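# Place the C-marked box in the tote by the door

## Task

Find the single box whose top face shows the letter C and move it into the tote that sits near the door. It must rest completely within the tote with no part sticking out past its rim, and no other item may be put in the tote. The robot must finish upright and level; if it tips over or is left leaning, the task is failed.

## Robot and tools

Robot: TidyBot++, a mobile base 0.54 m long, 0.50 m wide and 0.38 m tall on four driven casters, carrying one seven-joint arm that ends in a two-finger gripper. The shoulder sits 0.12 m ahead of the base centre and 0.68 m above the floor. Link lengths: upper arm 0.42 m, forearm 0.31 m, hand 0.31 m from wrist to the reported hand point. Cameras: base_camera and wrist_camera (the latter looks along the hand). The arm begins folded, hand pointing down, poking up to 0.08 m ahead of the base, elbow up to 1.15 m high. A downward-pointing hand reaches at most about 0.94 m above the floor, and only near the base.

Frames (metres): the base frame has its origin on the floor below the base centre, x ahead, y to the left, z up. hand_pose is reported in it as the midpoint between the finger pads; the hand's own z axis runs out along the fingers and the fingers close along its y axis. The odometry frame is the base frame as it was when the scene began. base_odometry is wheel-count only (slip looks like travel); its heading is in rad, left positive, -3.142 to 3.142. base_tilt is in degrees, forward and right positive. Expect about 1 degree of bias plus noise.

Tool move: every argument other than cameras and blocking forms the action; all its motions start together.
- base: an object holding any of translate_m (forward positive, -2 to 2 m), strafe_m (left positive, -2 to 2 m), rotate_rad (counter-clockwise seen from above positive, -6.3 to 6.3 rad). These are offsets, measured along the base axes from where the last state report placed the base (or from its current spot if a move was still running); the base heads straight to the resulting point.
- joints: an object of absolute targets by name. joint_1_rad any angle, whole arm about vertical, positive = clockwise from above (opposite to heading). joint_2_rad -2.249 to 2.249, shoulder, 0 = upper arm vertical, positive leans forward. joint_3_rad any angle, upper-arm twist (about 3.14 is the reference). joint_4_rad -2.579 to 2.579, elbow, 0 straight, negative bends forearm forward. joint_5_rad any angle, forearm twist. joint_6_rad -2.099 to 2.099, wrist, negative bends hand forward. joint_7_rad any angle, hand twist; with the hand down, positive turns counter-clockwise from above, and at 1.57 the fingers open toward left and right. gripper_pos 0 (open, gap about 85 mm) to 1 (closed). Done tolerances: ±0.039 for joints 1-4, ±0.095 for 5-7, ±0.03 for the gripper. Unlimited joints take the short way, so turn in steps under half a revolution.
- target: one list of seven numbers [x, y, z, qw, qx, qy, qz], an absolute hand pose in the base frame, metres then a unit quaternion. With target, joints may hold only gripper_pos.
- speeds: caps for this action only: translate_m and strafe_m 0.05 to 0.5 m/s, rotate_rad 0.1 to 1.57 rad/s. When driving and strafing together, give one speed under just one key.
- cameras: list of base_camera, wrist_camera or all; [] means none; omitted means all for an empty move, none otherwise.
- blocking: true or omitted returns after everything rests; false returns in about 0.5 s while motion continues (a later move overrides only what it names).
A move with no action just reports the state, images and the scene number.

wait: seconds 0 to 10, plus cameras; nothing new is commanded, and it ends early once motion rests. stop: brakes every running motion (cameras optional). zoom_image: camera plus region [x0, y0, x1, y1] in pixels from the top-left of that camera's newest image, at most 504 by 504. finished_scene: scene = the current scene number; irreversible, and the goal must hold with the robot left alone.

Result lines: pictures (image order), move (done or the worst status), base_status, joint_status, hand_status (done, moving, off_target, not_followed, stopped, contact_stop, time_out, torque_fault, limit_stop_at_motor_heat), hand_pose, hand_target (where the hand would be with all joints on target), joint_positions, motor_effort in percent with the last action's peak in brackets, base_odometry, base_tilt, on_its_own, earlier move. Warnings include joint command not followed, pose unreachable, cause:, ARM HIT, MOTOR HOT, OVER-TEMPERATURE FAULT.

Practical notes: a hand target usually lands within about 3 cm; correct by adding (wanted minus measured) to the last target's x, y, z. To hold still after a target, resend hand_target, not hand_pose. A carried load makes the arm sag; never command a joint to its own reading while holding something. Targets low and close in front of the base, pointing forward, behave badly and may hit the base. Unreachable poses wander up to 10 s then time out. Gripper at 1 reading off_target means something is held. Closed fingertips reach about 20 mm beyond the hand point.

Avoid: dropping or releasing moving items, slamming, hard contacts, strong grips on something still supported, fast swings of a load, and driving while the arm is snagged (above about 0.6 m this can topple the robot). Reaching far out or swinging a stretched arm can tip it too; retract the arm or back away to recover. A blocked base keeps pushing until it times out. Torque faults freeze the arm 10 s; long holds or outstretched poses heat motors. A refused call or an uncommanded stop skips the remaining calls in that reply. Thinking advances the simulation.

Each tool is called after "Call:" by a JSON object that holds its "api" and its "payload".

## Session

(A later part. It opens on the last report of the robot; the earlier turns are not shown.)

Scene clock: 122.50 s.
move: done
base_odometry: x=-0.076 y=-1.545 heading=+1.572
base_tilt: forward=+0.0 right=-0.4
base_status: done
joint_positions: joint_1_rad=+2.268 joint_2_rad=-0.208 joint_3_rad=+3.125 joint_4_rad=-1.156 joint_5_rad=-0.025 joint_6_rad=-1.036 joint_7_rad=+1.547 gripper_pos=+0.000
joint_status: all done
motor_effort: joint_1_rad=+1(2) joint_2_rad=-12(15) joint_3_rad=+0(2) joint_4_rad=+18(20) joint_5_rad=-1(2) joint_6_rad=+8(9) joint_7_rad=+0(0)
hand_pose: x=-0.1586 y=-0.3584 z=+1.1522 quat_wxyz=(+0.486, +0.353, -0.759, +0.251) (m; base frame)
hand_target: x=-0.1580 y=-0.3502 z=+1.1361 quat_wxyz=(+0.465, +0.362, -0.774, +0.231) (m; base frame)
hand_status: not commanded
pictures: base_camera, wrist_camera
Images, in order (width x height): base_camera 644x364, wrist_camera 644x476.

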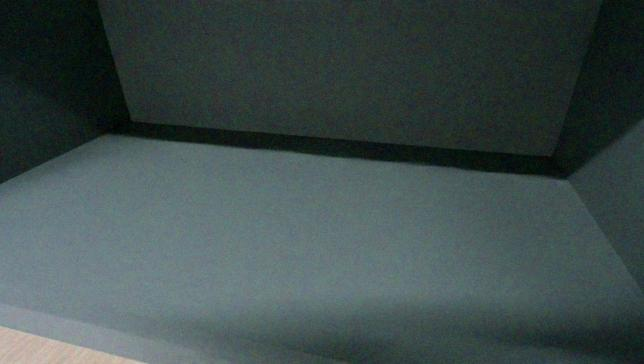

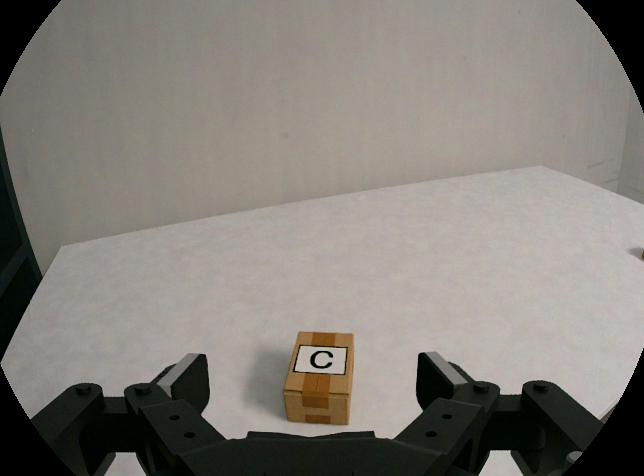

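Call:
{"api": "move", "payload": {"base": {"translate_m": 0.019, "strafe_m": -0.016}, "speeds": {"strafe_m": 0.1}, "joints": {"joint_1_rad": 2.335, "joint_2_rad": -0.05}, "cameras": ["wrist_camera"]}}

Scene clock: 129.07 s.
move: done
base_odometry: x=-0.059 y=-1.526 heading=+1.571
base_tilt: forward=+0.1 right=-0.4
base_status: done
joint_positions: joint_1_rad=+2.317 joint_2_rad=-0.058 joint_3_rad=+3.130 joint_4_rad=-1.148 joint_5_rad=-0.025 joint_6_rad=-1.038 joint_7_rad=+1.547 gripper_pos=+0.000
joint_status: all done
motor_effort: joint_1_rad=+0(3) joint_2_rad=-19(23) joint_3_rad=+0(3) joint_4_rad=+19(21) joint_5_rad=-1(1) joint_6_rad=+7(8) joint_7_rad=+0(1)
hand_pose: x=-0.2222 y=-0.3901 z=+1.0832 quat_wxyz=(+0.437, +0.345, -0.803, +0.214) (m; base frame)
hand_target: x=-0.2319 y=-0.3692 z=+1.0642 quat_wxyz=(+0.415, +0.341, -0.824, +0.183) (m; base frame)
hand_status: not commanded
pictures: wrist_camera
Images, in order (width x height): wrist_camera 644x476.

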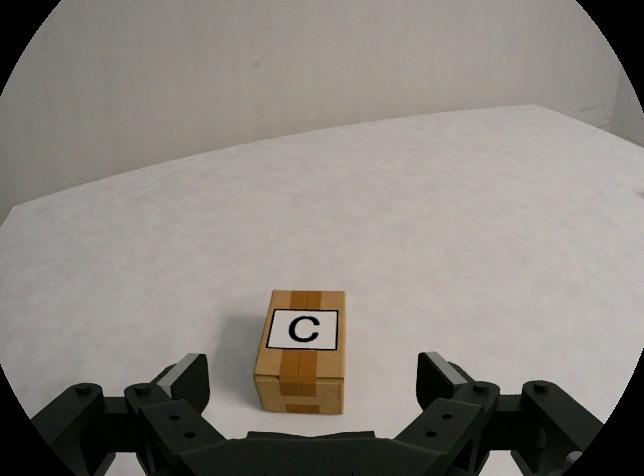

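Call:
{"api": "move", "payload": {"base": {"translate_m": 0.006, "strafe_m": -0.005}, "speeds": {"strafe_m": 0.1}, "joints": {"joint_2_rad": 0.08, "joint_4_rad": -1.12, "joint_6_rad": -1.09}, "cameras": ["wrist_camera"]}}

Scene clock: 134.40 s.
move: done
base_odometry: x=-0.054 y=-1.520 heading=+1.571
base_tilt: forward=+0.1 right=-0.4
base_status: done
joint_positions: joint_1_rad=+2.320 joint_2_rad=+0.067 joint_3_rad=+3.130 joint_4_rad=-1.130 joint_5_rad=-0.024 joint_6_rad=-1.038 joint_7_rad=+1.547 gripper_pos=+0.000
joint_status: all done
motor_effort: joint_1_rad=+0(3) joint_2_rad=-24(28) joint_3_rad=-1(3) joint_4_rad=+19(21) joint_5_rad=-1(1) joint_6_rad=+7(8) joint_7_rad=+0(0)
hand_pose: x=-0.2560 y=-0.4236 z=+1.0247 quat_wxyz=(+0.393, +0.352, -0.827, +0.193) (m; base frame)
hand_target: x=-0.2675 y=-0.4064 z=+1.0101 quat_wxyz=(+0.378, +0.348, -0.842, +0.167) (m; base frame)
hand_status: not commanded
pictures: wrist_camera
Images, in order (width x height): wrist_camera 644x476.

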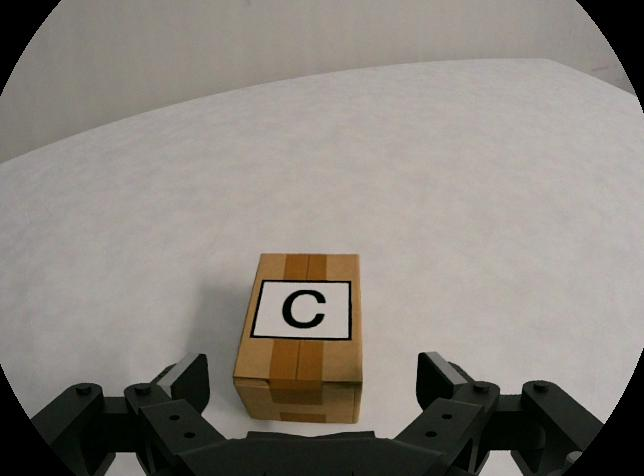

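Call:
{"api": "move", "payload": {"base": {"translate_m": 0.007, "strafe_m": -0.005}, "speeds": {"strafe_m": 0.1}, "joints": {"joint_2_rad": 0.135, "joint_4_rad": -1.11, "joint_6_rad": -1.09}, "cameras": ["wrist_camera"]}}

Scene clock: 137.90 s.
move: done
base_odometry: x=-0.049 y=-1.513 heading=+1.570
base_tilt: forward=+0.1 right=-0.5
base_status: done
joint_positions: joint_1_rad=+2.323 joint_2_rad=+0.110 joint_3_rad=+3.131 joint_4_rad=-1.121 joint_5_rad=-0.024 joint_6_rad=-1.038 joint_7_rad=+1.547 gripper_pos=+0.000
joint_status: all done
motor_effort: joint_1_rad=+1(4) joint_2_rad=-26(28) joint_3_rad=-1(3) joint_4_rad=+20(20) joint_5_rad=-1(1) joint_6_rad=+7(7) joint_7_rad=+0(0)
hand_pose: x=-0.2679 y=-0.4334 z=+1.0048 quat_wxyz=(+0.380, +0.354, -0.834, +0.186) (m; base frame)
hand_target: x=-0.2802 y=-0.4196 z=+0.9839 quat_wxyz=(+0.359, +0.351, -0.850, +0.159) (m; base frame)
hand_status: not commanded
pictures: wrist_camera
Images, in order (width x height): wrist_camera 644x476.

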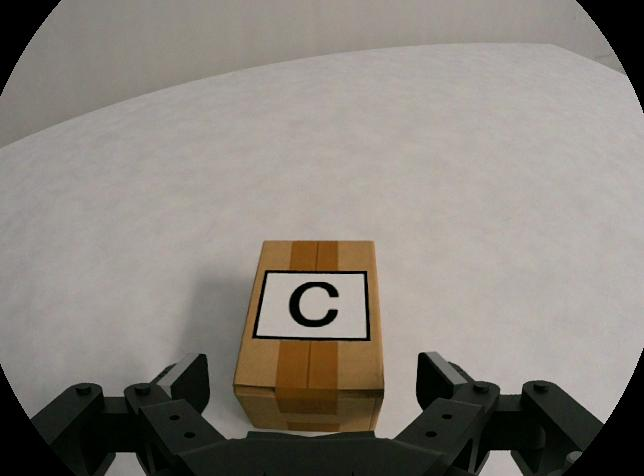

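Call:
{"api": "move", "payload": {"joints": {"joint_2_rad": 0.212, "joint_4_rad": -1.14, "joint_6_rad": -1.03}, "cameras": ["wrist_camera"]}}

Scene clock: 142.60 s.
move: off_target
base_odometry: x=-0.049 y=-1.513 heading=+1.570
base_tilt: forward=+0.1 right=-0.4
base_status: not commanded
joint_positions: joint_1_rad=+2.323 joint_2_rad=+0.173 joint_3_rad=+3.131 joint_4_rad=-1.125 joint_5_rad=-0.023 joint_6_rad=-1.034 joint_7_rad=+1.547 gripper_pos=+0.000
joint_status: joint_2_rad off_target (ended at +0.173, target +0.212); the others done
motor_effort: joint_1_rad=+0(1) joint_2_rad=-24(30) joint_3_rad=-1(2) joint_4_rad=+17(21) joint_5_rad=-1(2) joint_6_rad=+5(8) joint_7_rad=+0(1)
hand_pose: x=-0.2814 y=-0.4473 z=+0.9668 quat_wxyz=(+0.354, +0.358, -0.846, +0.174) (m; base frame)
hand_target: x=-0.3013 y=-0.4417 z=+0.9357 quat_wxyz=(+0.339, +0.355, -0.858, +0.150) (m; base frame)
hand_status: not commanded
pictures: wrist_camera
Images, in order (width x height): wrist_camera 644x476.

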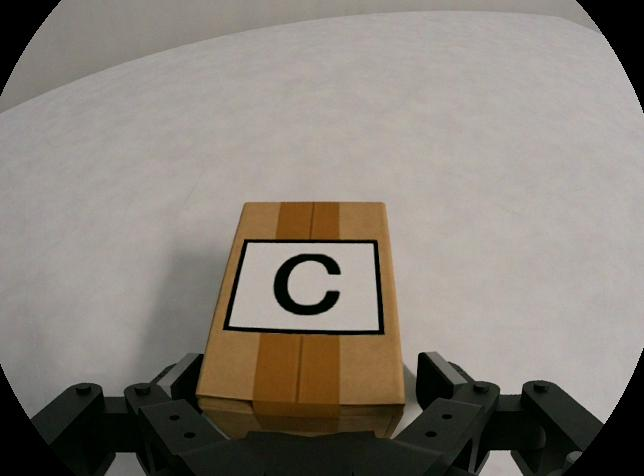

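Call:
{"api": "move", "payload": {"joints": {"joint_2_rad": 0.165}}}

Call:
{"api": "move", "payload": {"base": {"translate_m": -0.008, "strafe_m": -0.015}, "speeds": {"strafe_m": 0.05}, "cameras": ["wrist_camera"]}}

Scene clock: 146.33 s.
move: done
base_odometry: x=-0.049 y=-1.513 heading=+1.570
base_tilt: forward=+0.0 right=-0.4
base_status: not commanded
joint_positions: joint_1_rad=+2.323 joint_2_rad=+0.169 joint_3_rad=+3.131 joint_4_rad=-1.128 joint_5_rad=-0.023 joint_6_rad=-1.034 joint_7_rad=+1.547 gripper_pos=+0.000
joint_status: all done
motor_effort: joint_1_rad=+0(1) joint_2_rad=-28(29) joint_3_rad=-1(1) joint_4_rad=+19(20) joint_5_rad=-1(1) joint_6_rad=+6(6) joint_7_rad=+0(0)
hand_pose: x=-0.2804 y=-0.4462 z=+0.9671 quat_wxyz=(+0.354, +0.358, -0.846, +0.174) (m; base frame)
hand_target: x=-0.2926 y=-0.4326 z=+0.9640 quat_wxyz=(+0.359, +0.351, -0.850, +0.159) (m; base frame)
hand_status: not commanded

Scene clock: 147.17 s.
move: done
base_odometry: x=-0.034 y=-1.521 heading=+1.571
base_tilt: forward=+0.0 right=-0.4
base_status: done
joint_positions: joint_1_rad=+2.323 joint_2_rad=+0.166 joint_3_rad=+3.131 joint_4_rad=-1.129 joint_5_rad=-0.023 joint_6_rad=-1.034 joint_7_rad=+1.547 gripper_pos=+0.000
joint_status: not commanded
motor_effort: joint_1_rad=+0(3) joint_2_rad=-28(32) joint_3_rad=-1(2) joint_4_rad=+19(21) joint_5_rad=-1(1) joint_6_rad=+6(7) joint_7_rad=+0(0)
hand_pose: x=-0.2798 y=-0.4456 z=+0.9683 quat_wxyz=(+0.355, +0.358, -0.846, +0.175) (m; base frame)
hand_target: x=-0.2926 y=-0.4326 z=+0.9640 quat_wxyz=(+0.359, +0.351, -0.850, +0.159) (m; base frame)
hand_status: not commanded
pictures: wrist_camera
Images, in order (width x height): wrist_camera 644x476.

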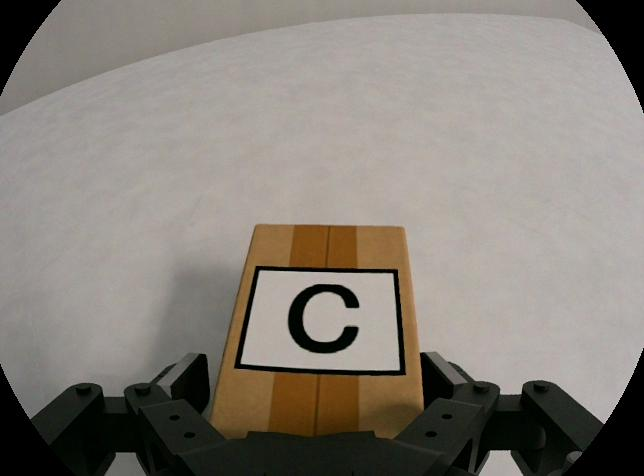

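Good. Grip and lift.

Call:
{"api": "move", "payload": {"joints": {"gripper_pos": 1}}}

Call:
{"api": "move", "payload": {"joints": {"joint_2_rad": -0.15}, "cameras": ["wrist_camera"]}}

Scene clock: 149.40 s.
move: off_target
base_odometry: x=-0.034 y=-1.521 heading=+1.571
base_tilt: forward=+0.1 right=-0.4
base_status: not commanded
joint_positions: joint_1_rad=+2.323 joint_2_rad=+0.159 joint_3_rad=+3.131 joint_4_rad=-1.129 joint_5_rad=-0.023 joint_6_rad=-1.034 joint_7_rad=+1.547 gripper_pos=+0.321
joint_status: gripper_pos off_target (ended at +0.321, target +1.000)
motor_effort: joint_1_rad=+0(2) joint_2_rad=-26(28) joint_3_rad=+0(2) joint_4_rad=+18(20) joint_5_rad=+0(2) joint_6_rad=+6(7) joint_7_rad=+0(1)
hand_pose: x=-0.2785 y=-0.4439 z=+0.9726 quat_wxyz=(+0.358, +0.358, -0.845, +0.176) (m; base frame)
hand_target: x=-0.2926 y=-0.4326 z=+0.9640 quat_wxyz=(+0.359, +0.351, -0.850, +0.159) (m; base frame)
hand_status: not commanded

Scene clock: 150.80 s.
move: done
base_odometry: x=-0.034 y=-1.521 heading=+1.571
base_tilt: forward=+0.0 right=-0.4
base_status: not commanded
joint_positions: joint_1_rad=+2.323 joint_2_rad=-0.154 joint_3_rad=+3.131 joint_4_rad=-1.142 joint_5_rad=-0.023 joint_6_rad=-1.034 joint_7_rad=+1.547 gripper_pos=+0.321
joint_status: all done
motor_effort: joint_1_rad=+1(1) joint_2_rad=-15(33) joint_3_rad=+0(1) joint_4_rad=+19(23) joint_5_rad=-1(1) joint_6_rad=+9(9) joint_7_rad=+0(1)
hand_pose: x=-0.1979 y=-0.3578 z=+1.1347 quat_wxyz=(+0.479, +0.333, -0.779, +0.229) (m; base frame)
hand_target: x=-0.2118 y=-0.3483 z=+1.1351 quat_wxyz=(+0.487, +0.324, -0.783, +0.215) (m; base frame)
hand_status: not commanded
pictures: wrist_camera
Images, in order (width x height): wrist_camera 644x476.

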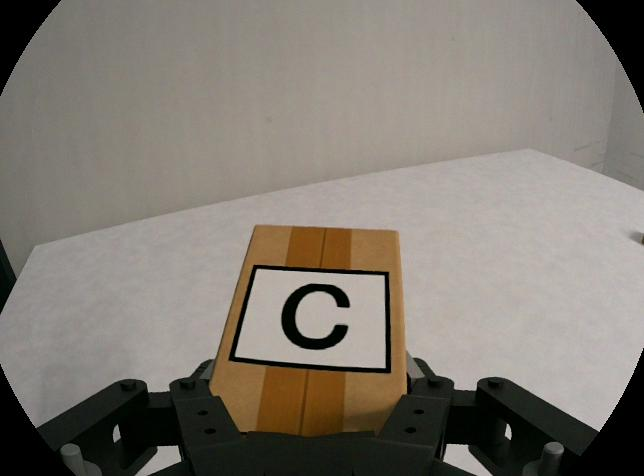

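Call:
{"api": "move", "payload": {"base": {"strafe_m": 0.95, "translate_m": -0.1}}}

Call:
{"api": "move", "payload": {"base": {"strafe_m": 0.94}, "joints": {"joint_1_rad": 0.0, "joint_2_rad": -0.45, "joint_4_rad": -2.1, "joint_6_rad": -0.75}, "cameras": ["all"]}}

Scene clock: 159.07 s.
move: done
base_odometry: x=-0.984 y=-1.621 heading=+1.571
base_tilt: forward=+0.0 right=-0.4
base_status: done
joint_positions: joint_1_rad=+2.324 joint_2_rad=-0.154 joint_3_rad=+3.131 joint_4_rad=-1.142 joint_5_rad=-0.022 joint_6_rad=-1.034 joint_7_rad=+1.547 gripper_pos=+0.321
joint_status: not commanded
motor_effort: joint_1_rad=+1(3) joint_2_rad=-15(21) joint_3_rad=+0(2) joint_4_rad=+20(21) joint_5_rad=-1(1) joint_6_rad=+8(9) joint_7_rad=+0(1)
hand_pose: x=-0.1981 y=-0.3578 z=+1.1345 quat_wxyz=(+0.479, +0.332, -0.780, +0.229) (m; base frame)
hand_target: x=-0.2118 y=-0.3483 z=+1.1351 quat_wxyz=(+0.487, +0.324, -0.783, +0.215) (m; base frame)
hand_status: not commanded

Scene clock: 162.43 s.
move: done
base_odometry: x=-1.924 y=-1.622 heading=+1.571
base_tilt: forward=+0.1 right=-0.5
base_status: done
joint_positions: joint_1_rad=+0.023 joint_2_rad=-0.423 joint_3_rad=+3.131 joint_4_rad=-2.090 joint_5_rad=-0.022 joint_6_rad=-0.835 joint_7_rad=+1.547 gripper_pos=+0.321
joint_status: all done
motor_effort: joint_1_rad=+0(3) joint_2_rad=-6(21) joint_3_rad=+0(2) joint_4_rad=+20(22) joint_5_rad=-1(1) joint_6_rad=+6(9) joint_7_rad=+0(1)
hand_pose: x=+0.4450 y=+0.0029 z=+0.7859 quat_wxyz=(-0.010, +0.949, -0.021, +0.315) (m; base frame)
hand_target: x=+0.4596 y=+0.0019 z=+0.8062 quat_wxyz=(-0.004, +0.932, -0.010, +0.362) (m; base frame)
hand_status: not commanded
pictures: base_camera, wrist_camera
Images, in order (width x height): base_camera 644x364, wrist_camera 644x476.

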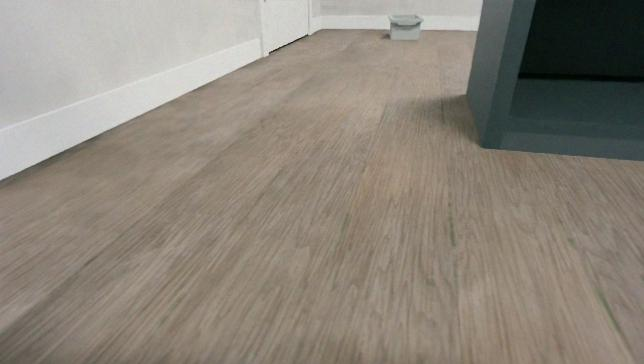

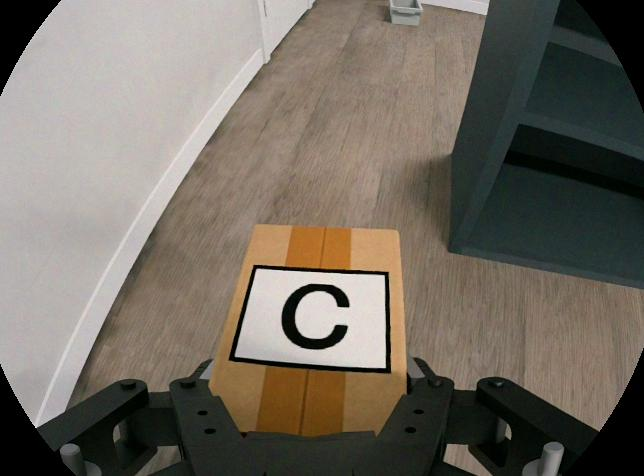

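Call:
{"api": "move", "payload": {"base": {"translate_m": 1.3, "strafe_m": 0.03}}}

Call:
{"api": "move", "payload": {"base": {"translate_m": 0.45}}}

Call:
{"api": "move", "payload": {"base": {"strafe_m": -0.4}, "cameras": ["all"]}}

Scene clock: 170.57 s.
move: done
base_odometry: x=-1.955 y=-0.322 heading=+1.572
base_tilt: forward=+0.1 right=-0.4
base_status: done
joint_positions: joint_1_rad=+0.022 joint_2_rad=-0.434 joint_3_rad=+3.131 joint_4_rad=-2.092 joint_5_rad=-0.022 joint_6_rad=-0.830 joint_7_rad=+1.547 gripper_pos=+0.321
joint_status: not commanded
motor_effort: joint_1_rad=+1(1) joint_2_rad=-6(8) joint_3_rad=+0(1) joint_4_rad=+21(21) joint_5_rad=+0(1) joint_6_rad=+6(6) joint_7_rad=+0(1)
hand_pose: x=+0.4446 y=+0.0030 z=+0.7892 quat_wxyz=(-0.010, +0.947, -0.021, +0.321) (m; base frame)
hand_target: x=+0.4596 y=+0.0019 z=+0.8062 quat_wxyz=(-0.004, +0.932, -0.010, +0.362) (m; base frame)
hand_status: not commanded

Scene clock: 174.90 s.
move: time_out
base_odometry: x=-1.955 y=+0.080 heading=+1.553
base_tilt: forward=+0.0 right=-0.4
base_status: translate_m time_out (by the wheels' count: +0.402 of +0.450)
joint_positions: joint_1_rad=+0.017 joint_2_rad=-0.441 joint_3_rad=+3.133 joint_4_rad=-2.097 joint_5_rad=-0.020 joint_6_rad=-0.818 joint_7_rad=+1.547 gripper_pos=+0.321
joint_status: not commanded
motor_effort: joint_1_rad=+0(3) joint_2_rad=-5(22) joint_3_rad=-1(10) joint_4_rad=+20(22) joint_5_rad=-1(4) joint_6_rad=+6(9) joint_7_rad=+0(1)
hand_pose: x=+0.4454 y=+0.0032 z=+0.7910 quat_wxyz=(-0.010, +0.945, -0.019, +0.327) (m; base frame)
hand_target: x=+0.4596 y=+0.0019 z=+0.8062 quat_wxyz=(-0.004, +0.932, -0.010, +0.362) (m; base frame)
hand_status: not commanded

not run: a stop that you did not command came earlier in this reply.

Call:
{"api": "move", "payload": {"base": {"translate_m": -0.06}, "cameras": ["all"]}}

Scene clock: 177.57 s.
move: done
base_odometry: x=-1.956 y=+0.020 heading=+1.553
base_tilt: forward=+0.0 right=-0.4
base_status: done
joint_positions: joint_1_rad=+0.017 joint_2_rad=-0.444 joint_3_rad=+3.133 joint_4_rad=-2.097 joint_5_rad=-0.020 joint_6_rad=-0.818 joint_7_rad=+1.547 gripper_pos=+0.321
joint_status: not commanded
motor_effort: joint_1_rad=+0(1) joint_2_rad=-5(8) joint_3_rad=+0(1) joint_4_rad=+20(21) joint_5_rad=-1(1) joint_6_rad=+6(7) joint_7_rad=+0(0)
hand_pose: x=+0.4451 y=+0.0032 z=+0.7920 quat_wxyz=(-0.010, +0.944, -0.019, +0.329) (m; base frame)
hand_target: x=+0.4596 y=+0.0019 z=+0.8062 quat_wxyz=(-0.004, +0.932, -0.010, +0.362) (m; base frame)
hand_status: not commanded
pictures: base_camera, wrist_camera
Images, in order (width x height): base_camera 644x364, wrist_camera 644x476.

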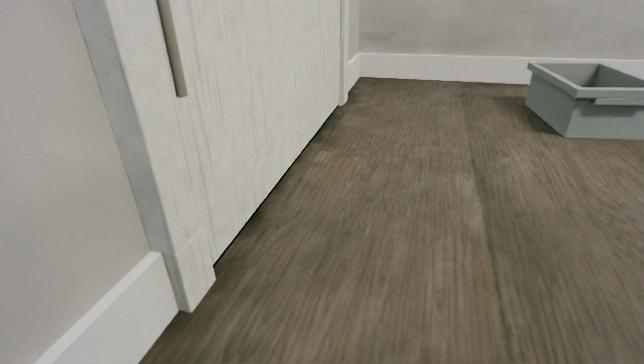

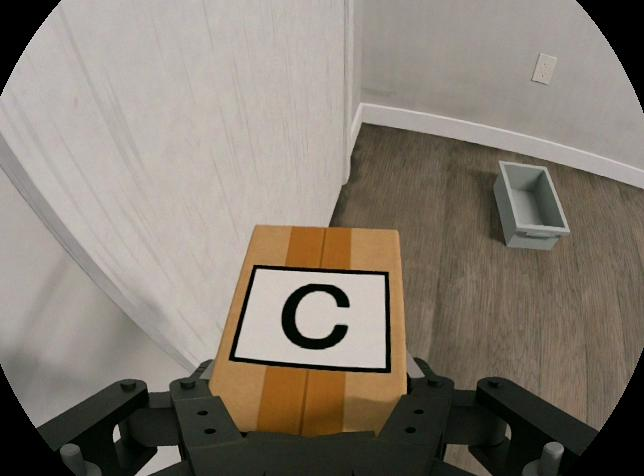

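Call:
{"api": "move", "payload": {"base": {"strafe_m": -0.66, "translate_m": 0.1}}}

Call:
{"api": "move", "payload": {"joints": {"joint_1_rad": 0.0, "joint_2_rad": 1.50, "joint_4_rad": -1.978, "joint_6_rad": 1.21, "joint_7_rad": 1.57}, "cameras": ["all"]}}

Scene clock: 183.03 s.
move: done
base_odometry: x=-1.294 y=+0.108 heading=+1.552
base_tilt: forward=+0.1 right=-0.4
base_status: done
joint_positions: joint_1_rad=+0.017 joint_2_rad=-0.444 joint_3_rad=+3.133 joint_4_rad=-2.097 joint_5_rad=-0.020 joint_6_rad=-0.818 joint_7_rad=+1.547 gripper_pos=+0.321
joint_status: not commanded
motor_effort: joint_1_rad=+0(1) joint_2_rad=-5(7) joint_3_rad=-1(2) joint_4_rad=+21(21) joint_5_rad=-1(1) joint_6_rad=+6(6) joint_7_rad=+0(0)
hand_pose: x=+0.4451 y=+0.0033 z=+0.7920 quat_wxyz=(-0.010, +0.944, -0.019, +0.329) (m; base frame)
hand_target: x=+0.4596 y=+0.0019 z=+0.8062 quat_wxyz=(-0.004, +0.932, -0.010, +0.362) (m; base frame)
hand_status: not commanded

Scene clock: 186.50 s.
move: done
base_odometry: x=-1.294 y=+0.108 heading=+1.552
base_tilt: forward=+0.1 right=-0.4
base_status: not commanded
joint_positions: joint_1_rad=+0.017 joint_2_rad=+1.472 joint_3_rad=+3.133 joint_4_rad=-1.995 joint_5_rad=-0.020 joint_6_rad=+1.123 joint_7_rad=+1.547 gripper_pos=+0.321
joint_status: all done
motor_effort: joint_1_rad=+0(2) joint_2_rad=-39(44) joint_3_rad=-1(2) joint_4_rad=-1(21) joint_5_rad=-1(1) joint_6_rad=+7(8) joint_7_rad=+0(1)
hand_pose: x=+0.6601 y=-0.0089 z=+0.2083 quat_wxyz=(+0.001, +0.921, -0.028, +0.388) (m; base frame)
hand_target: x=+0.6736 y=+0.0022 z=+0.2150 quat_wxyz=(-0.001, +0.906, -0.001, +0.423) (m; base frame)
hand_status: not commanded
pictures: base_camera, wrist_camera
Images, in order (width x height): base_camera 644x364, wrist_camera 644x476.

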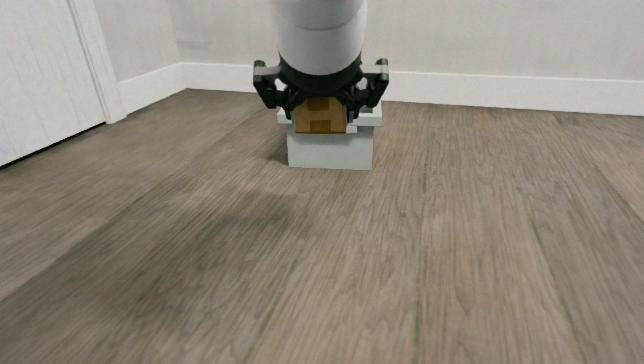

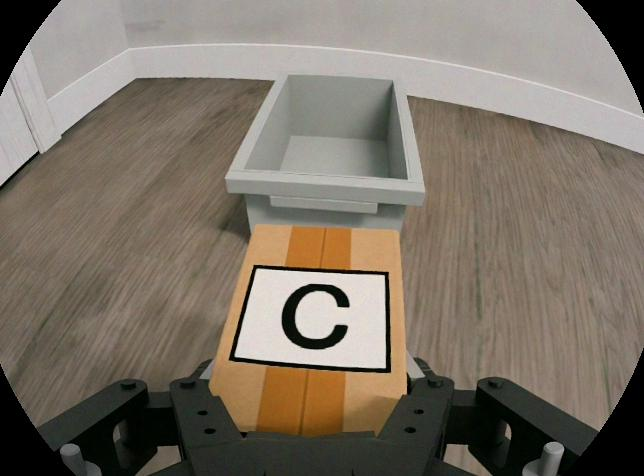

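Call:
{"api": "move", "payload": {"joints": {"joint_2_rad": 1.88, "joint_4_rad": -1.575, "joint_6_rad": 1.21}}}

Call:
{"api": "move", "payload": {"joints": {"joint_2_rad": 1.935, "joint_4_rad": -1.51, "joint_6_rad": 1.21}}}

Call:
{"api": "move", "payload": {"joints": {"joint_2_rad": 1.96, "joint_4_rad": -1.485, "joint_6_rad": 1.21}}}

Call:
{"api": "move", "payload": {"joints": {"joint_2_rad": 1.98, "joint_4_rad": -1.46, "joint_6_rad": 1.21}, "cameras": ["all"]}}

Scene clock: 195.60 s.
move: done
base_odometry: x=-1.294 y=+0.108 heading=+1.552
base_tilt: forward=+0.1 right=-0.4
base_status: not commanded
joint_positions: joint_1_rad=+0.017 joint_2_rad=+1.857 joint_3_rad=+3.133 joint_4_rad=-1.593 joint_5_rad=-0.020 joint_6_rad=+1.129 joint_7_rad=+1.547 gripper_pos=+0.321
joint_status: all done
motor_effort: joint_1_rad=+0(1) joint_2_rad=-38(41) joint_3_rad=-1(2) joint_4_rad=-1(2) joint_5_rad=+0(1) joint_6_rad=+7(9) joint_7_rad=+0(0)
hand_pose: x=+0.6547 y=-0.0094 z=+0.0513 quat_wxyz=(+0.002, +0.917, -0.029, +0.399) (m; base frame)
hand_target: x=+0.6661 y=+0.0020 z=+0.0604 quat_wxyz=(-0.001, +0.901, -0.001, +0.433) (m; base frame)
hand_status: not commanded

Scene clock: 196.47 s.
move: done
base_odometry: x=-1.294 y=+0.108 heading=+1.552
base_tilt: forward=+0.1 right=-0.4
base_status: not commanded
joint_positions: joint_1_rad=+0.017 joint_2_rad=+1.907 joint_3_rad=+3.133 joint_4_rad=-1.521 joint_5_rad=-0.020 joint_6_rad=+1.129 joint_7_rad=+1.547 gripper_pos=+0.321
joint_status: all done
motor_effort: joint_1_rad=+1(1) joint_2_rad=-38(39) joint_3_rad=-1(2) joint_4_rad=-1(2) joint_5_rad=-1(1) joint_6_rad=+7(8) joint_7_rad=+0(0)
hand_pose: x=+0.6597 y=-0.0097 z=+0.0345 quat_wxyz=(+0.002, +0.912, -0.029, +0.409) (m; base frame)
hand_target: x=+0.6634 y=+0.0020 z=+0.0400 quat_wxyz=(-0.001, +0.899, -0.001, +0.438) (m; base frame)
hand_status: not commanded

Scene clock: 197.17 s.
move: done
base_odometry: x=-1.294 y=+0.108 heading=+1.552
base_tilt: forward=+0.1 right=-0.4
base_status: not commanded
joint_positions: joint_1_rad=+0.017 joint_2_rad=+1.931 joint_3_rad=+3.133 joint_4_rad=-1.496 joint_5_rad=-0.020 joint_6_rad=+1.129 joint_7_rad=+1.547 gripper_pos=+0.321
joint_status: all done
motor_effort: joint_1_rad=+0(1) joint_2_rad=-37(39) joint_3_rad=-1(2) joint_4_rad=+0(2) joint_5_rad=+0(1) joint_6_rad=+7(8) joint_7_rad=+0(0)
hand_pose: x=+0.6571 y=-0.0097 z=+0.0252 quat_wxyz=(+0.002, +0.912, -0.029, +0.410) (m; base frame)
hand_target: x=+0.6595 y=+0.0020 z=+0.0303 quat_wxyz=(-0.001, +0.899, -0.001, +0.438) (m; base frame)
hand_status: not commanded

Scene clock: 197.80 s.
move: done
base_odometry: x=-1.294 y=+0.108 heading=+1.552
base_tilt: forward=+0.1 right=-0.4
base_status: not commanded
joint_positions: joint_1_rad=+0.017 joint_2_rad=+1.942 joint_3_rad=+3.133 joint_4_rad=-1.473 joint_5_rad=-0.020 joint_6_rad=+1.137 joint_7_rad=+1.547 gripper_pos=+0.321
joint_status: all done
motor_effort: joint_1_rad=+1(1) joint_2_rad=-36(37) joint_3_rad=-1(1) joint_4_rad=+0(1) joint_5_rad=-1(1) joint_6_rad=+7(8) joint_7_rad=+0(1)
hand_pose: x=+0.6631 y=-0.0099 z=+0.0245 quat_wxyz=(+0.002, +0.908, -0.029, +0.419) (m; base frame)
hand_target: x=+0.6587 y=+0.0020 z=+0.0233 quat_wxyz=(-0.001, +0.898, -0.001, +0.440) (m; base frame)
hand_status: not commanded
pictures: base_camera, wrist_camera
Images, in order (width x height): base_camera 644x364, wrist_camera 644x476.

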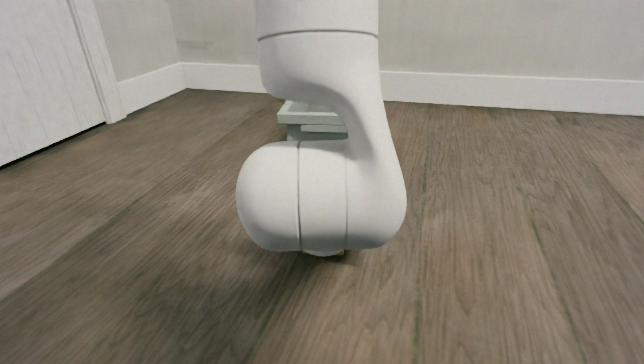

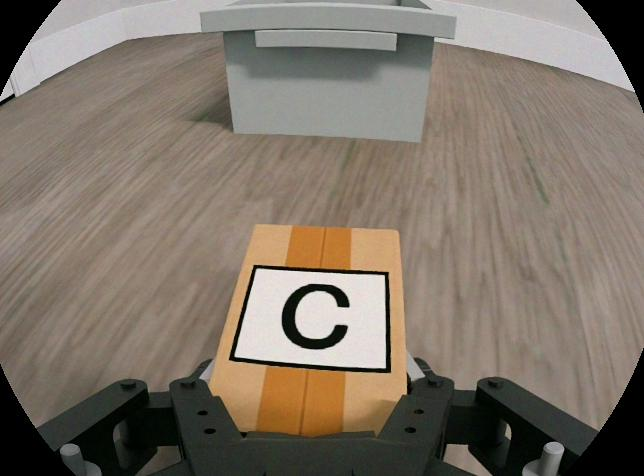

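Call:
{"api": "move", "payload": {"joints": {"gripper_pos": 0}}}

Call:
{"api": "move", "payload": {"joints": {"joint_2_rad": 1.62, "joint_4_rad": -1.70, "joint_6_rad": 1.14}}}

Call:
{"api": "move", "payload": {"target": [0.645, -0.008, 0.09, 0, 0.9998, 0.02, -0.04], "cameras": ["all"]}}

Scene clock: 201.67 s.
move: done
base_odometry: x=-1.294 y=+0.108 heading=+1.552
base_tilt: forward=+0.1 right=-0.4
base_status: not commanded
joint_positions: joint_1_rad=+0.017 joint_2_rad=+1.942 joint_3_rad=+3.133 joint_4_rad=-1.472 joint_5_rad=-0.020 joint_6_rad=+1.137 joint_7_rad=+1.547 gripper_pos=+0.000
joint_status: all done
motor_effort: joint_1_rad=+0(1) joint_2_rad=-36(37) joint_3_rad=-1(2) joint_4_rad=-1(1) joint_5_rad=-1(1) joint_6_rad=+6(7) joint_7_rad=+0(0)
hand_pose: x=+0.6629 y=-0.0099 z=+0.0243 quat_wxyz=(+0.002, +0.908, -0.029, +0.419) (m; base frame)
hand_target: x=+0.6587 y=+0.0020 z=+0.0233 quat_wxyz=(-0.001, +0.898, -0.001, +0.440) (m; base frame)
hand_status: not commanded

Scene clock: 203.30 s.
move: done
base_odometry: x=-1.294 y=+0.108 heading=+1.552
base_tilt: forward=+0.1 right=-0.4
base_status: not commanded
joint_positions: joint_1_rad=+0.017 joint_2_rad=+1.610 joint_3_rad=+3.133 joint_4_rad=-1.685 joint_5_rad=-0.020 joint_6_rad=+1.137 joint_7_rad=+1.547 gripper_pos=+0.000
joint_status: all done
motor_effort: joint_1_rad=+0(1) joint_2_rad=-41(42) joint_3_rad=-1(2) joint_4_rad=+2(2) joint_5_rad=-1(1) joint_6_rad=+7(8) joint_7_rad=+0(0)
hand_pose: x=+0.7502 y=-0.0109 z=+0.1821 quat_wxyz=(+0.001, +0.881, -0.028, +0.472) (m; base frame)
hand_target: x=+0.7388 y=+0.0021 z=+0.1736 quat_wxyz=(-0.001, +0.887, -0.001, +0.462) (m; base frame)
hand_status: not commanded

Scene clock: 205.80 s.
move: done
base_odometry: x=-1.294 y=+0.108 heading=+1.552
base_tilt: forward=+0.1 right=-0.4
base_status: not commanded
joint_positions: joint_1_rad=+0.017 joint_2_rad=+1.562 joint_3_rad=+3.133 joint_4_rad=-1.170 joint_5_rad=-0.020 joint_6_rad=-0.426 joint_7_rad=+1.574 gripper_pos=+0.000
joint_status: not commanded
motor_effort: joint_1_rad=+0(1) joint_2_rad=-46(47) joint_3_rad=-2(2) joint_4_rad=+6(6) joint_5_rad=+0(1) joint_6_rad=+0(7) joint_7_rad=+0(1)
hand_pose: x=+0.6595 y=-0.0001 z=+0.0859 quat_wxyz=(-0.008, +1.000, -0.016, -0.009) (m; base frame)
hand_target: x=+0.6450 y=-0.0080 z=+0.0900 quat_wxyz=(+0.000, +0.999, +0.020, -0.040) (m; base frame)
hand_status: done (0.017 m and 5.5 deg from the pose sent, 0.140 m and 61.2 deg at the start)
pictures: base_camera, wrist_camera
Images, in order (width x height): base_camera 644x364, wrist_camera 644x476.

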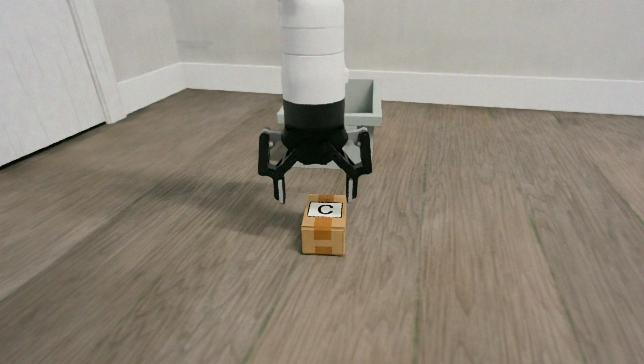

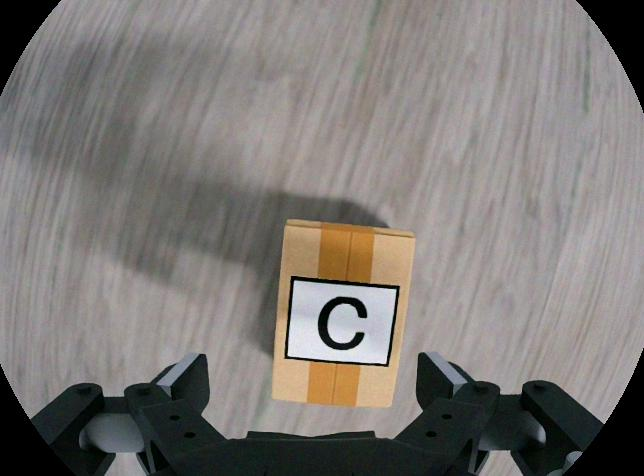

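Call:
{"api": "move", "payload": {"target": [0.648, -0.024, 0.045, 0, 0.9983, -0.055, -0.02], "cameras": ["wrist_camera"]}}

Scene clock: 209.37 s.
move: done
base_odometry: x=-1.294 y=+0.108 heading=+1.552
base_tilt: forward=+0.1 right=-0.4
base_status: not commanded
joint_positions: joint_1_rad=+0.018 joint_2_rad=+1.623 joint_3_rad=+3.142 joint_4_rad=-1.094 joint_5_rad=-0.028 joint_6_rad=-0.429 joint_7_rad=+1.571 gripper_pos=+0.000
joint_status: not commanded
motor_effort: joint_1_rad=+0(1) joint_2_rad=-47(49) joint_3_rad=-1(2) joint_4_rad=+7(7) joint_5_rad=+0(1) joint_6_rad=+0(0) joint_7_rad=+0(0)
hand_pose: x=+0.6669 y=-0.0052 z=+0.0619 quat_wxyz=(-0.006, +1.000, -0.022, -0.003) (m; base frame)
hand_target: x=+0.6480 y=-0.0240 z=+0.0450 quat_wxyz=(+0.000, +0.998, -0.055, -0.020) (m; base frame)
hand_status: done (0.032 m and 4.4 deg from the pose sent, 0.049 m and 4.8 deg at the start)
pictures: wrist_camera
Images, in order (width x height): wrist_camera 644x476.

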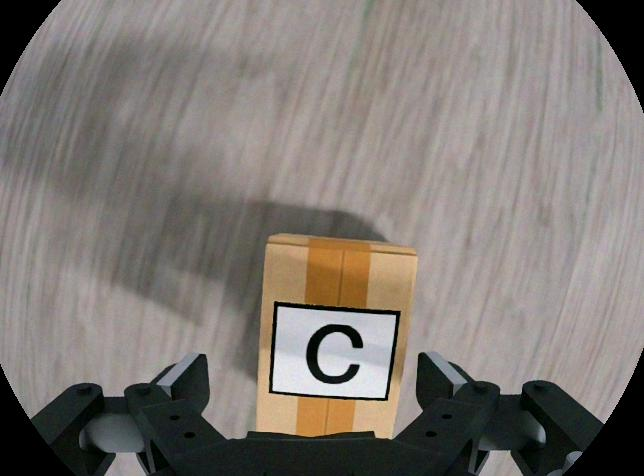

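Call:
{"api": "move", "payload": {"joints": {"joint_7_rad": 1.46}, "base": {"strafe_m": -0.010, "translate_m": -0.003}, "speeds": {"strafe_m": 0.05}, "cameras": ["wrist_camera"]}}

Scene clock: 211.97 s.
move: done
base_odometry: x=-1.284 y=+0.105 heading=+1.553
base_tilt: forward=+0.1 right=-0.4
base_status: done
joint_positions: joint_1_rad=+0.026 joint_2_rad=+1.623 joint_3_rad=+3.146 joint_4_rad=-1.094 joint_5_rad=-0.028 joint_6_rad=-0.429 joint_7_rad=+1.488 gripper_pos=+0.000
joint_status: all done
motor_effort: joint_1_rad=+0(3) joint_2_rad=-47(48) joint_3_rad=-1(2) joint_4_rad=+7(7) joint_5_rad=+0(1) joint_6_rad=+0(0) joint_7_rad=+0(1)
hand_pose: x=+0.6668 y=-0.0117 z=+0.0618 quat_wxyz=(-0.004, +0.998, -0.067, -0.003) (m; base frame)
hand_target: x=+0.6480 y=-0.0240 z=+0.0450 quat_wxyz=(+0.001, +0.995, -0.098, -0.020) (m; base frame)
hand_status: not commanded
pictures: wrist_camera
Images, in order (width x height): wrist_camera 644x476.

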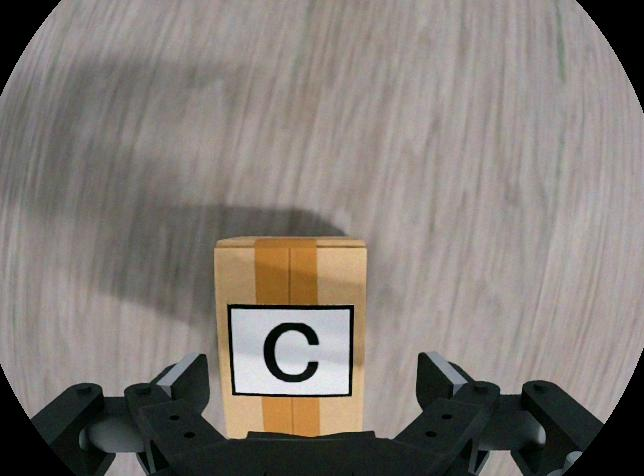

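Call:
{"api": "move", "payload": {"base": {"strafe_m": 0.010}, "speeds": {"strafe_m": 0.05}, "joints": {"joint_2_rad": 1.72, "joint_4_rad": -0.99, "joint_6_rad": -0.43}, "cameras": ["wrist_camera"]}}

Scene clock: 215.30 s.
move: off_target
base_odometry: x=-1.294 y=+0.106 heading=+1.553
base_tilt: forward=+0.1 right=-0.4
base_status: done
joint_positions: joint_1_rad=+0.028 joint_2_rad=+1.680 joint_3_rad=+3.147 joint_4_rad=-1.002 joint_5_rad=-0.028 joint_6_rad=-0.429 joint_7_rad=+1.488 gripper_pos=+0.000
joint_status: joint_2_rad off_target (ended at +1.680, target +1.720); the others done
motor_effort: joint_1_rad=+1(4) joint_2_rad=-47(49) joint_3_rad=-1(3) joint_4_rad=+7(8) joint_5_rad=+0(1) joint_6_rad=+0(1) joint_7_rad=+0(0)
hand_pose: x=+0.6860 y=-0.0141 z=+0.0429 quat_wxyz=(-0.004, +0.998, -0.068, +0.015) (m; base frame)
hand_target: x=+0.6667 y=-0.0245 z=+0.0222 quat_wxyz=(+0.000, +0.995, -0.097, +0.001) (m; base frame)
hand_status: not commanded
pictures: wrist_camera
Images, in order (width x height): wrist_camera 644x476.

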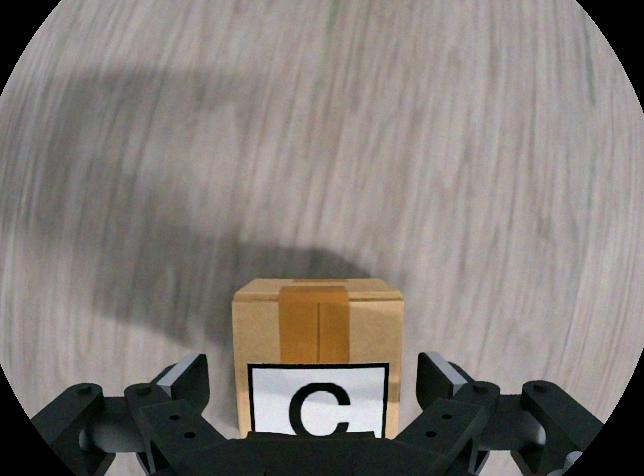

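Call:
{"api": "move", "payload": {"base": {"translate_m": -0.016}, "speeds": {"translate_m": 0.05}, "joints": {"joint_2_rad": 1.765, "joint_4_rad": -0.943}, "cameras": ["wrist_camera","base_camera"]}}

Scene clock: 219.43 s.
move: done
base_odometry: x=-1.294 y=+0.090 heading=+1.553
base_tilt: forward=+0.1 right=-0.4
base_status: done
joint_positions: joint_1_rad=+0.028 joint_2_rad=+1.732 joint_3_rad=+3.147 joint_4_rad=-0.951 joint_5_rad=-0.028 joint_6_rad=-0.429 joint_7_rad=+1.488 gripper_pos=+0.000
joint_status: all done
motor_effort: joint_1_rad=+0(2) joint_2_rad=-47(49) joint_3_rad=-2(2) joint_4_rad=+7(9) joint_5_rad=+0(1) joint_6_rad=+0(1) joint_7_rad=+0(1)
hand_pose: x=+0.6821 y=-0.0139 z=+0.0210 quat_wxyz=(-0.004, +0.998, -0.067, +0.014) (m; base frame)
hand_target: x=+0.6647 y=-0.0241 z=+0.0038 quat_wxyz=(+0.000, +0.995, -0.096, +0.002) (m; base frame)
hand_status: not commanded
pictures: base_camera, wrist_camera
Images, in order (width x height): base_camera 644x364, wrist_camera 644x476.

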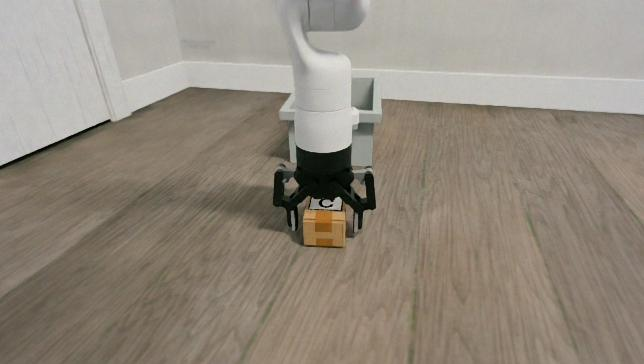

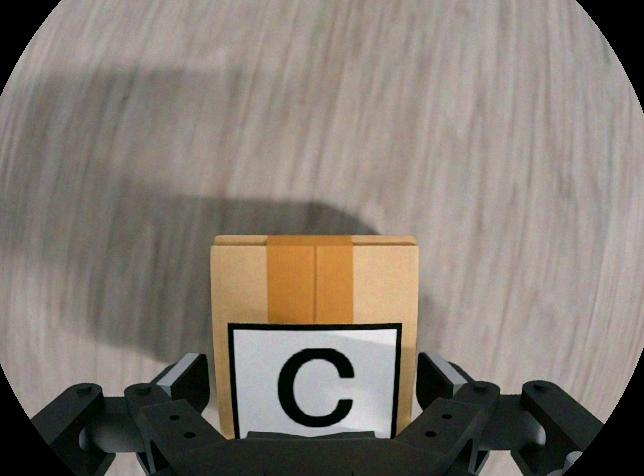

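Call:
{"api": "move", "payload": {"joints": {"gripper_pos": 1}}}

Call:
{"api": "move", "payload": {"target": [0.58, 0.0, 0.36, 0, 1, -0.03, 0], "cameras": ["wrist_camera","base_camera"]}}

Call:
{"api": "move", "payload": {"joints": {"joint_7_rad": 0.0}, "base": {"translate_m": 0.385}, "speeds": {"translate_m": 0.25}, "cameras": ["wrist_camera","base_camera"]}}

Scene clock: 222.77 s.
move: off_target
base_odometry: x=-1.294 y=+0.090 heading=+1.553
base_tilt: forward=+0.1 right=-0.4
base_status: not commanded
joint_positions: joint_1_rad=+0.028 joint_2_rad=+1.732 joint_3_rad=+3.147 joint_4_rad=-0.951 joint_5_rad=-0.028 joint_6_rad=-0.429 joint_7_rad=+1.488 gripper_pos=+0.351
joint_status: gripper_pos off_target (ended at +0.351, target +1.000)
motor_effort: joint_1_rad=+1(1) joint_2_rad=-44(47) joint_3_rad=-1(2) joint_4_rad=+7(8) joint_5_rad=+0(1) joint_6_rad=+1(2) joint_7_rad=+0(0)
hand_pose: x=+0.6831 y=-0.0139 z=+0.0215 quat_wxyz=(-0.004, +0.998, -0.067, +0.015) (m; base frame)
hand_target: x=+0.6647 y=-0.0241 z=+0.0038 quat_wxyz=(+0.000, +0.995, -0.096, +0.002) (m; base frame)
hand_status: not commanded

Scene clock: 224.97 s.
move: done
base_odometry: x=-1.294 y=+0.090 heading=+1.553
base_tilt: forward=+0.1 right=-0.4
base_status: not commanded
joint_positions: joint_1_rad=+0.012 joint_2_rad=+0.879 joint_3_rad=+3.147 joint_4_rad=-1.800 joint_5_rad=-0.028 joint_6_rad=-0.429 joint_7_rad=+1.492 gripper_pos=+0.351
joint_status: not commanded
motor_effort: joint_1_rad=+1(1) joint_2_rad=-40(52) joint_3_rad=-2(2) joint_4_rad=+8(8) joint_5_rad=+0(1) joint_6_rad=+0(1) joint_7_rad=+0(0)
hand_pose: x=+0.5936 y=-0.0037 z=+0.3575 quat_wxyz=(-0.004, +0.998, -0.059, +0.016) (m; base frame)
hand_target: x=+0.5800 y=+0.0000 z=+0.3600 quat_wxyz=(+0.000, +1.000, -0.030, +0.000) (m; base frame)
hand_status: done (0.014 m and 3.9 deg from the pose sent, 0.354 m and 4.7 deg at the start)
pictures: base_camera, wrist_camera
Images, in order (width x height): base_camera 644x364, wrist_camera 644x476.

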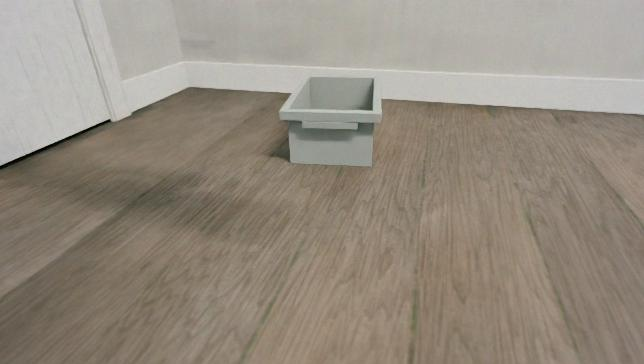

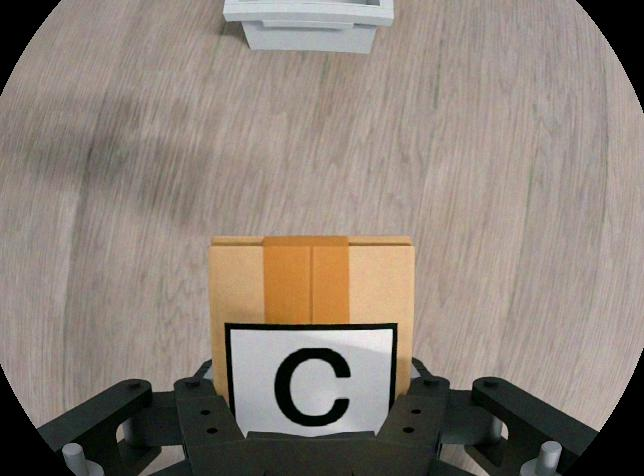

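Scene clock: 227.37 s.
move: done
base_odometry: x=-1.287 y=+0.475 heading=+1.552
base_tilt: forward=+0.1 right=-0.5
base_status: done
joint_positions: joint_1_rad=+0.010 joint_2_rad=+0.878 joint_3_rad=+3.147 joint_4_rad=-1.806 joint_5_rad=-0.028 joint_6_rad=-0.429 joint_7_rad=+0.053 gripper_pos=+0.351
joint_status: all done
motor_effort: joint_1_rad=+0(2) joint_2_rad=-39(40) joint_3_rad=+0(2) joint_4_rad=+8(9) joint_5_rad=+0(1) joint_6_rad=+0(1) joint_7_rad=+0(1)
hand_pose: x=+0.5904 y=-0.0027 z=+0.3572 quat_wxyz=(-0.012, +0.712, -0.702, +0.008) (m; base frame)
hand_target: x=+0.5800 y=+0.0000 z=+0.3600 quat_wxyz=(+0.000, +0.694, -0.720, +0.000) (m; base frame)
hand_status: not commanded
pictures: base_camera, wrist_camera
Images, in order (width x height): base_camera 644x364, wrist_camera 644x476.

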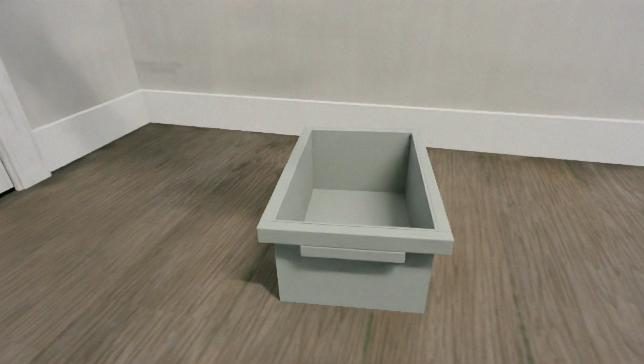

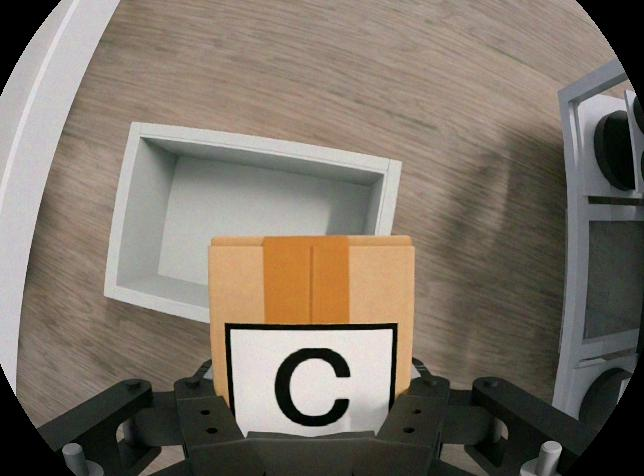

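Call:
{"api": "move", "payload": {"joints": {"joint_7_rad": -0.12}, "base": {"translate_m": 0.08, "strafe_m": -0.037}, "speeds": {"translate_m": 0.2}}}

Call:
{"api": "move", "payload": {"joints": {"joint_2_rad": 1.25, "joint_4_rad": -1.64, "joint_6_rad": -0.24}, "cameras": ["wrist_camera","base_camera"]}}

Scene clock: 235.77 s.
move: done
base_odometry: x=-1.249 y=+0.555 heading=+1.553
base_tilt: forward=+0.1 right=-0.4
base_status: done
joint_positions: joint_1_rad=+0.004 joint_2_rad=+0.878 joint_3_rad=+3.148 joint_4_rad=-1.809 joint_5_rad=-0.028 joint_6_rad=-0.429 joint_7_rad=-0.084 gripper_pos=+0.351
joint_status: all done
motor_effort: joint_1_rad=+0(3) joint_2_rad=-39(40) joint_3_rad=-1(2) joint_4_rad=+7(9) joint_5_rad=+0(1) joint_6_rad=+0(1) joint_7_rad=+0(1)
hand_pose: x=+0.5892 y=-0.0005 z=+0.3570 quat_wxyz=(-0.012, +0.664, -0.747, +0.006) (m; base frame)
hand_target: x=+0.5800 y=+0.0000 z=+0.3600 quat_wxyz=(+0.000, +0.650, -0.760, +0.000) (m; base frame)
hand_status: not commanded

Scene clock: 237.40 s.
move: done
base_odometry: x=-1.249 y=+0.555 heading=+1.553
base_tilt: forward=+0.1 right=-0.4
base_status: not commanded
joint_positions: joint_1_rad=+0.004 joint_2_rad=+1.226 joint_3_rad=+3.148 joint_4_rad=-1.656 joint_5_rad=-0.028 joint_6_rad=-0.317 joint_7_rad=-0.084 gripper_pos=+0.351
joint_status: all done
motor_effort: joint_1_rad=+0(1) joint_2_rad=-42(46) joint_3_rad=-1(1) joint_4_rad=+4(8) joint_5_rad=+0(1) joint_6_rad=-1(2) joint_7_rad=+0(0)
hand_pose: x=+0.5782 y=-0.0016 z=+0.2095 quat_wxyz=(+0.020, +0.664, -0.747, -0.020) (m; base frame)
hand_target: x=+0.6004 y=-0.0036 z=+0.1986 quat_wxyz=(-0.001, +0.652, -0.759, +0.008) (m; base frame)
hand_status: not commanded
pictures: base_camera, wrist_camera
Images, in order (width x height): base_camera 644x364, wrist_camera 644x476.

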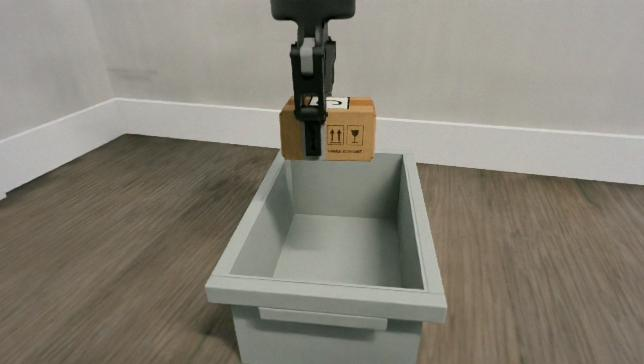

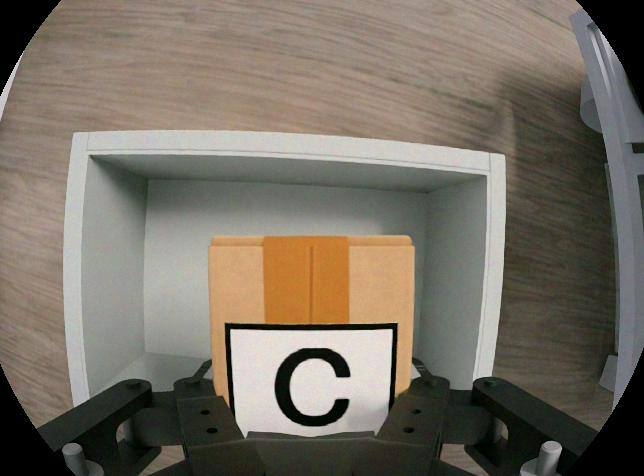

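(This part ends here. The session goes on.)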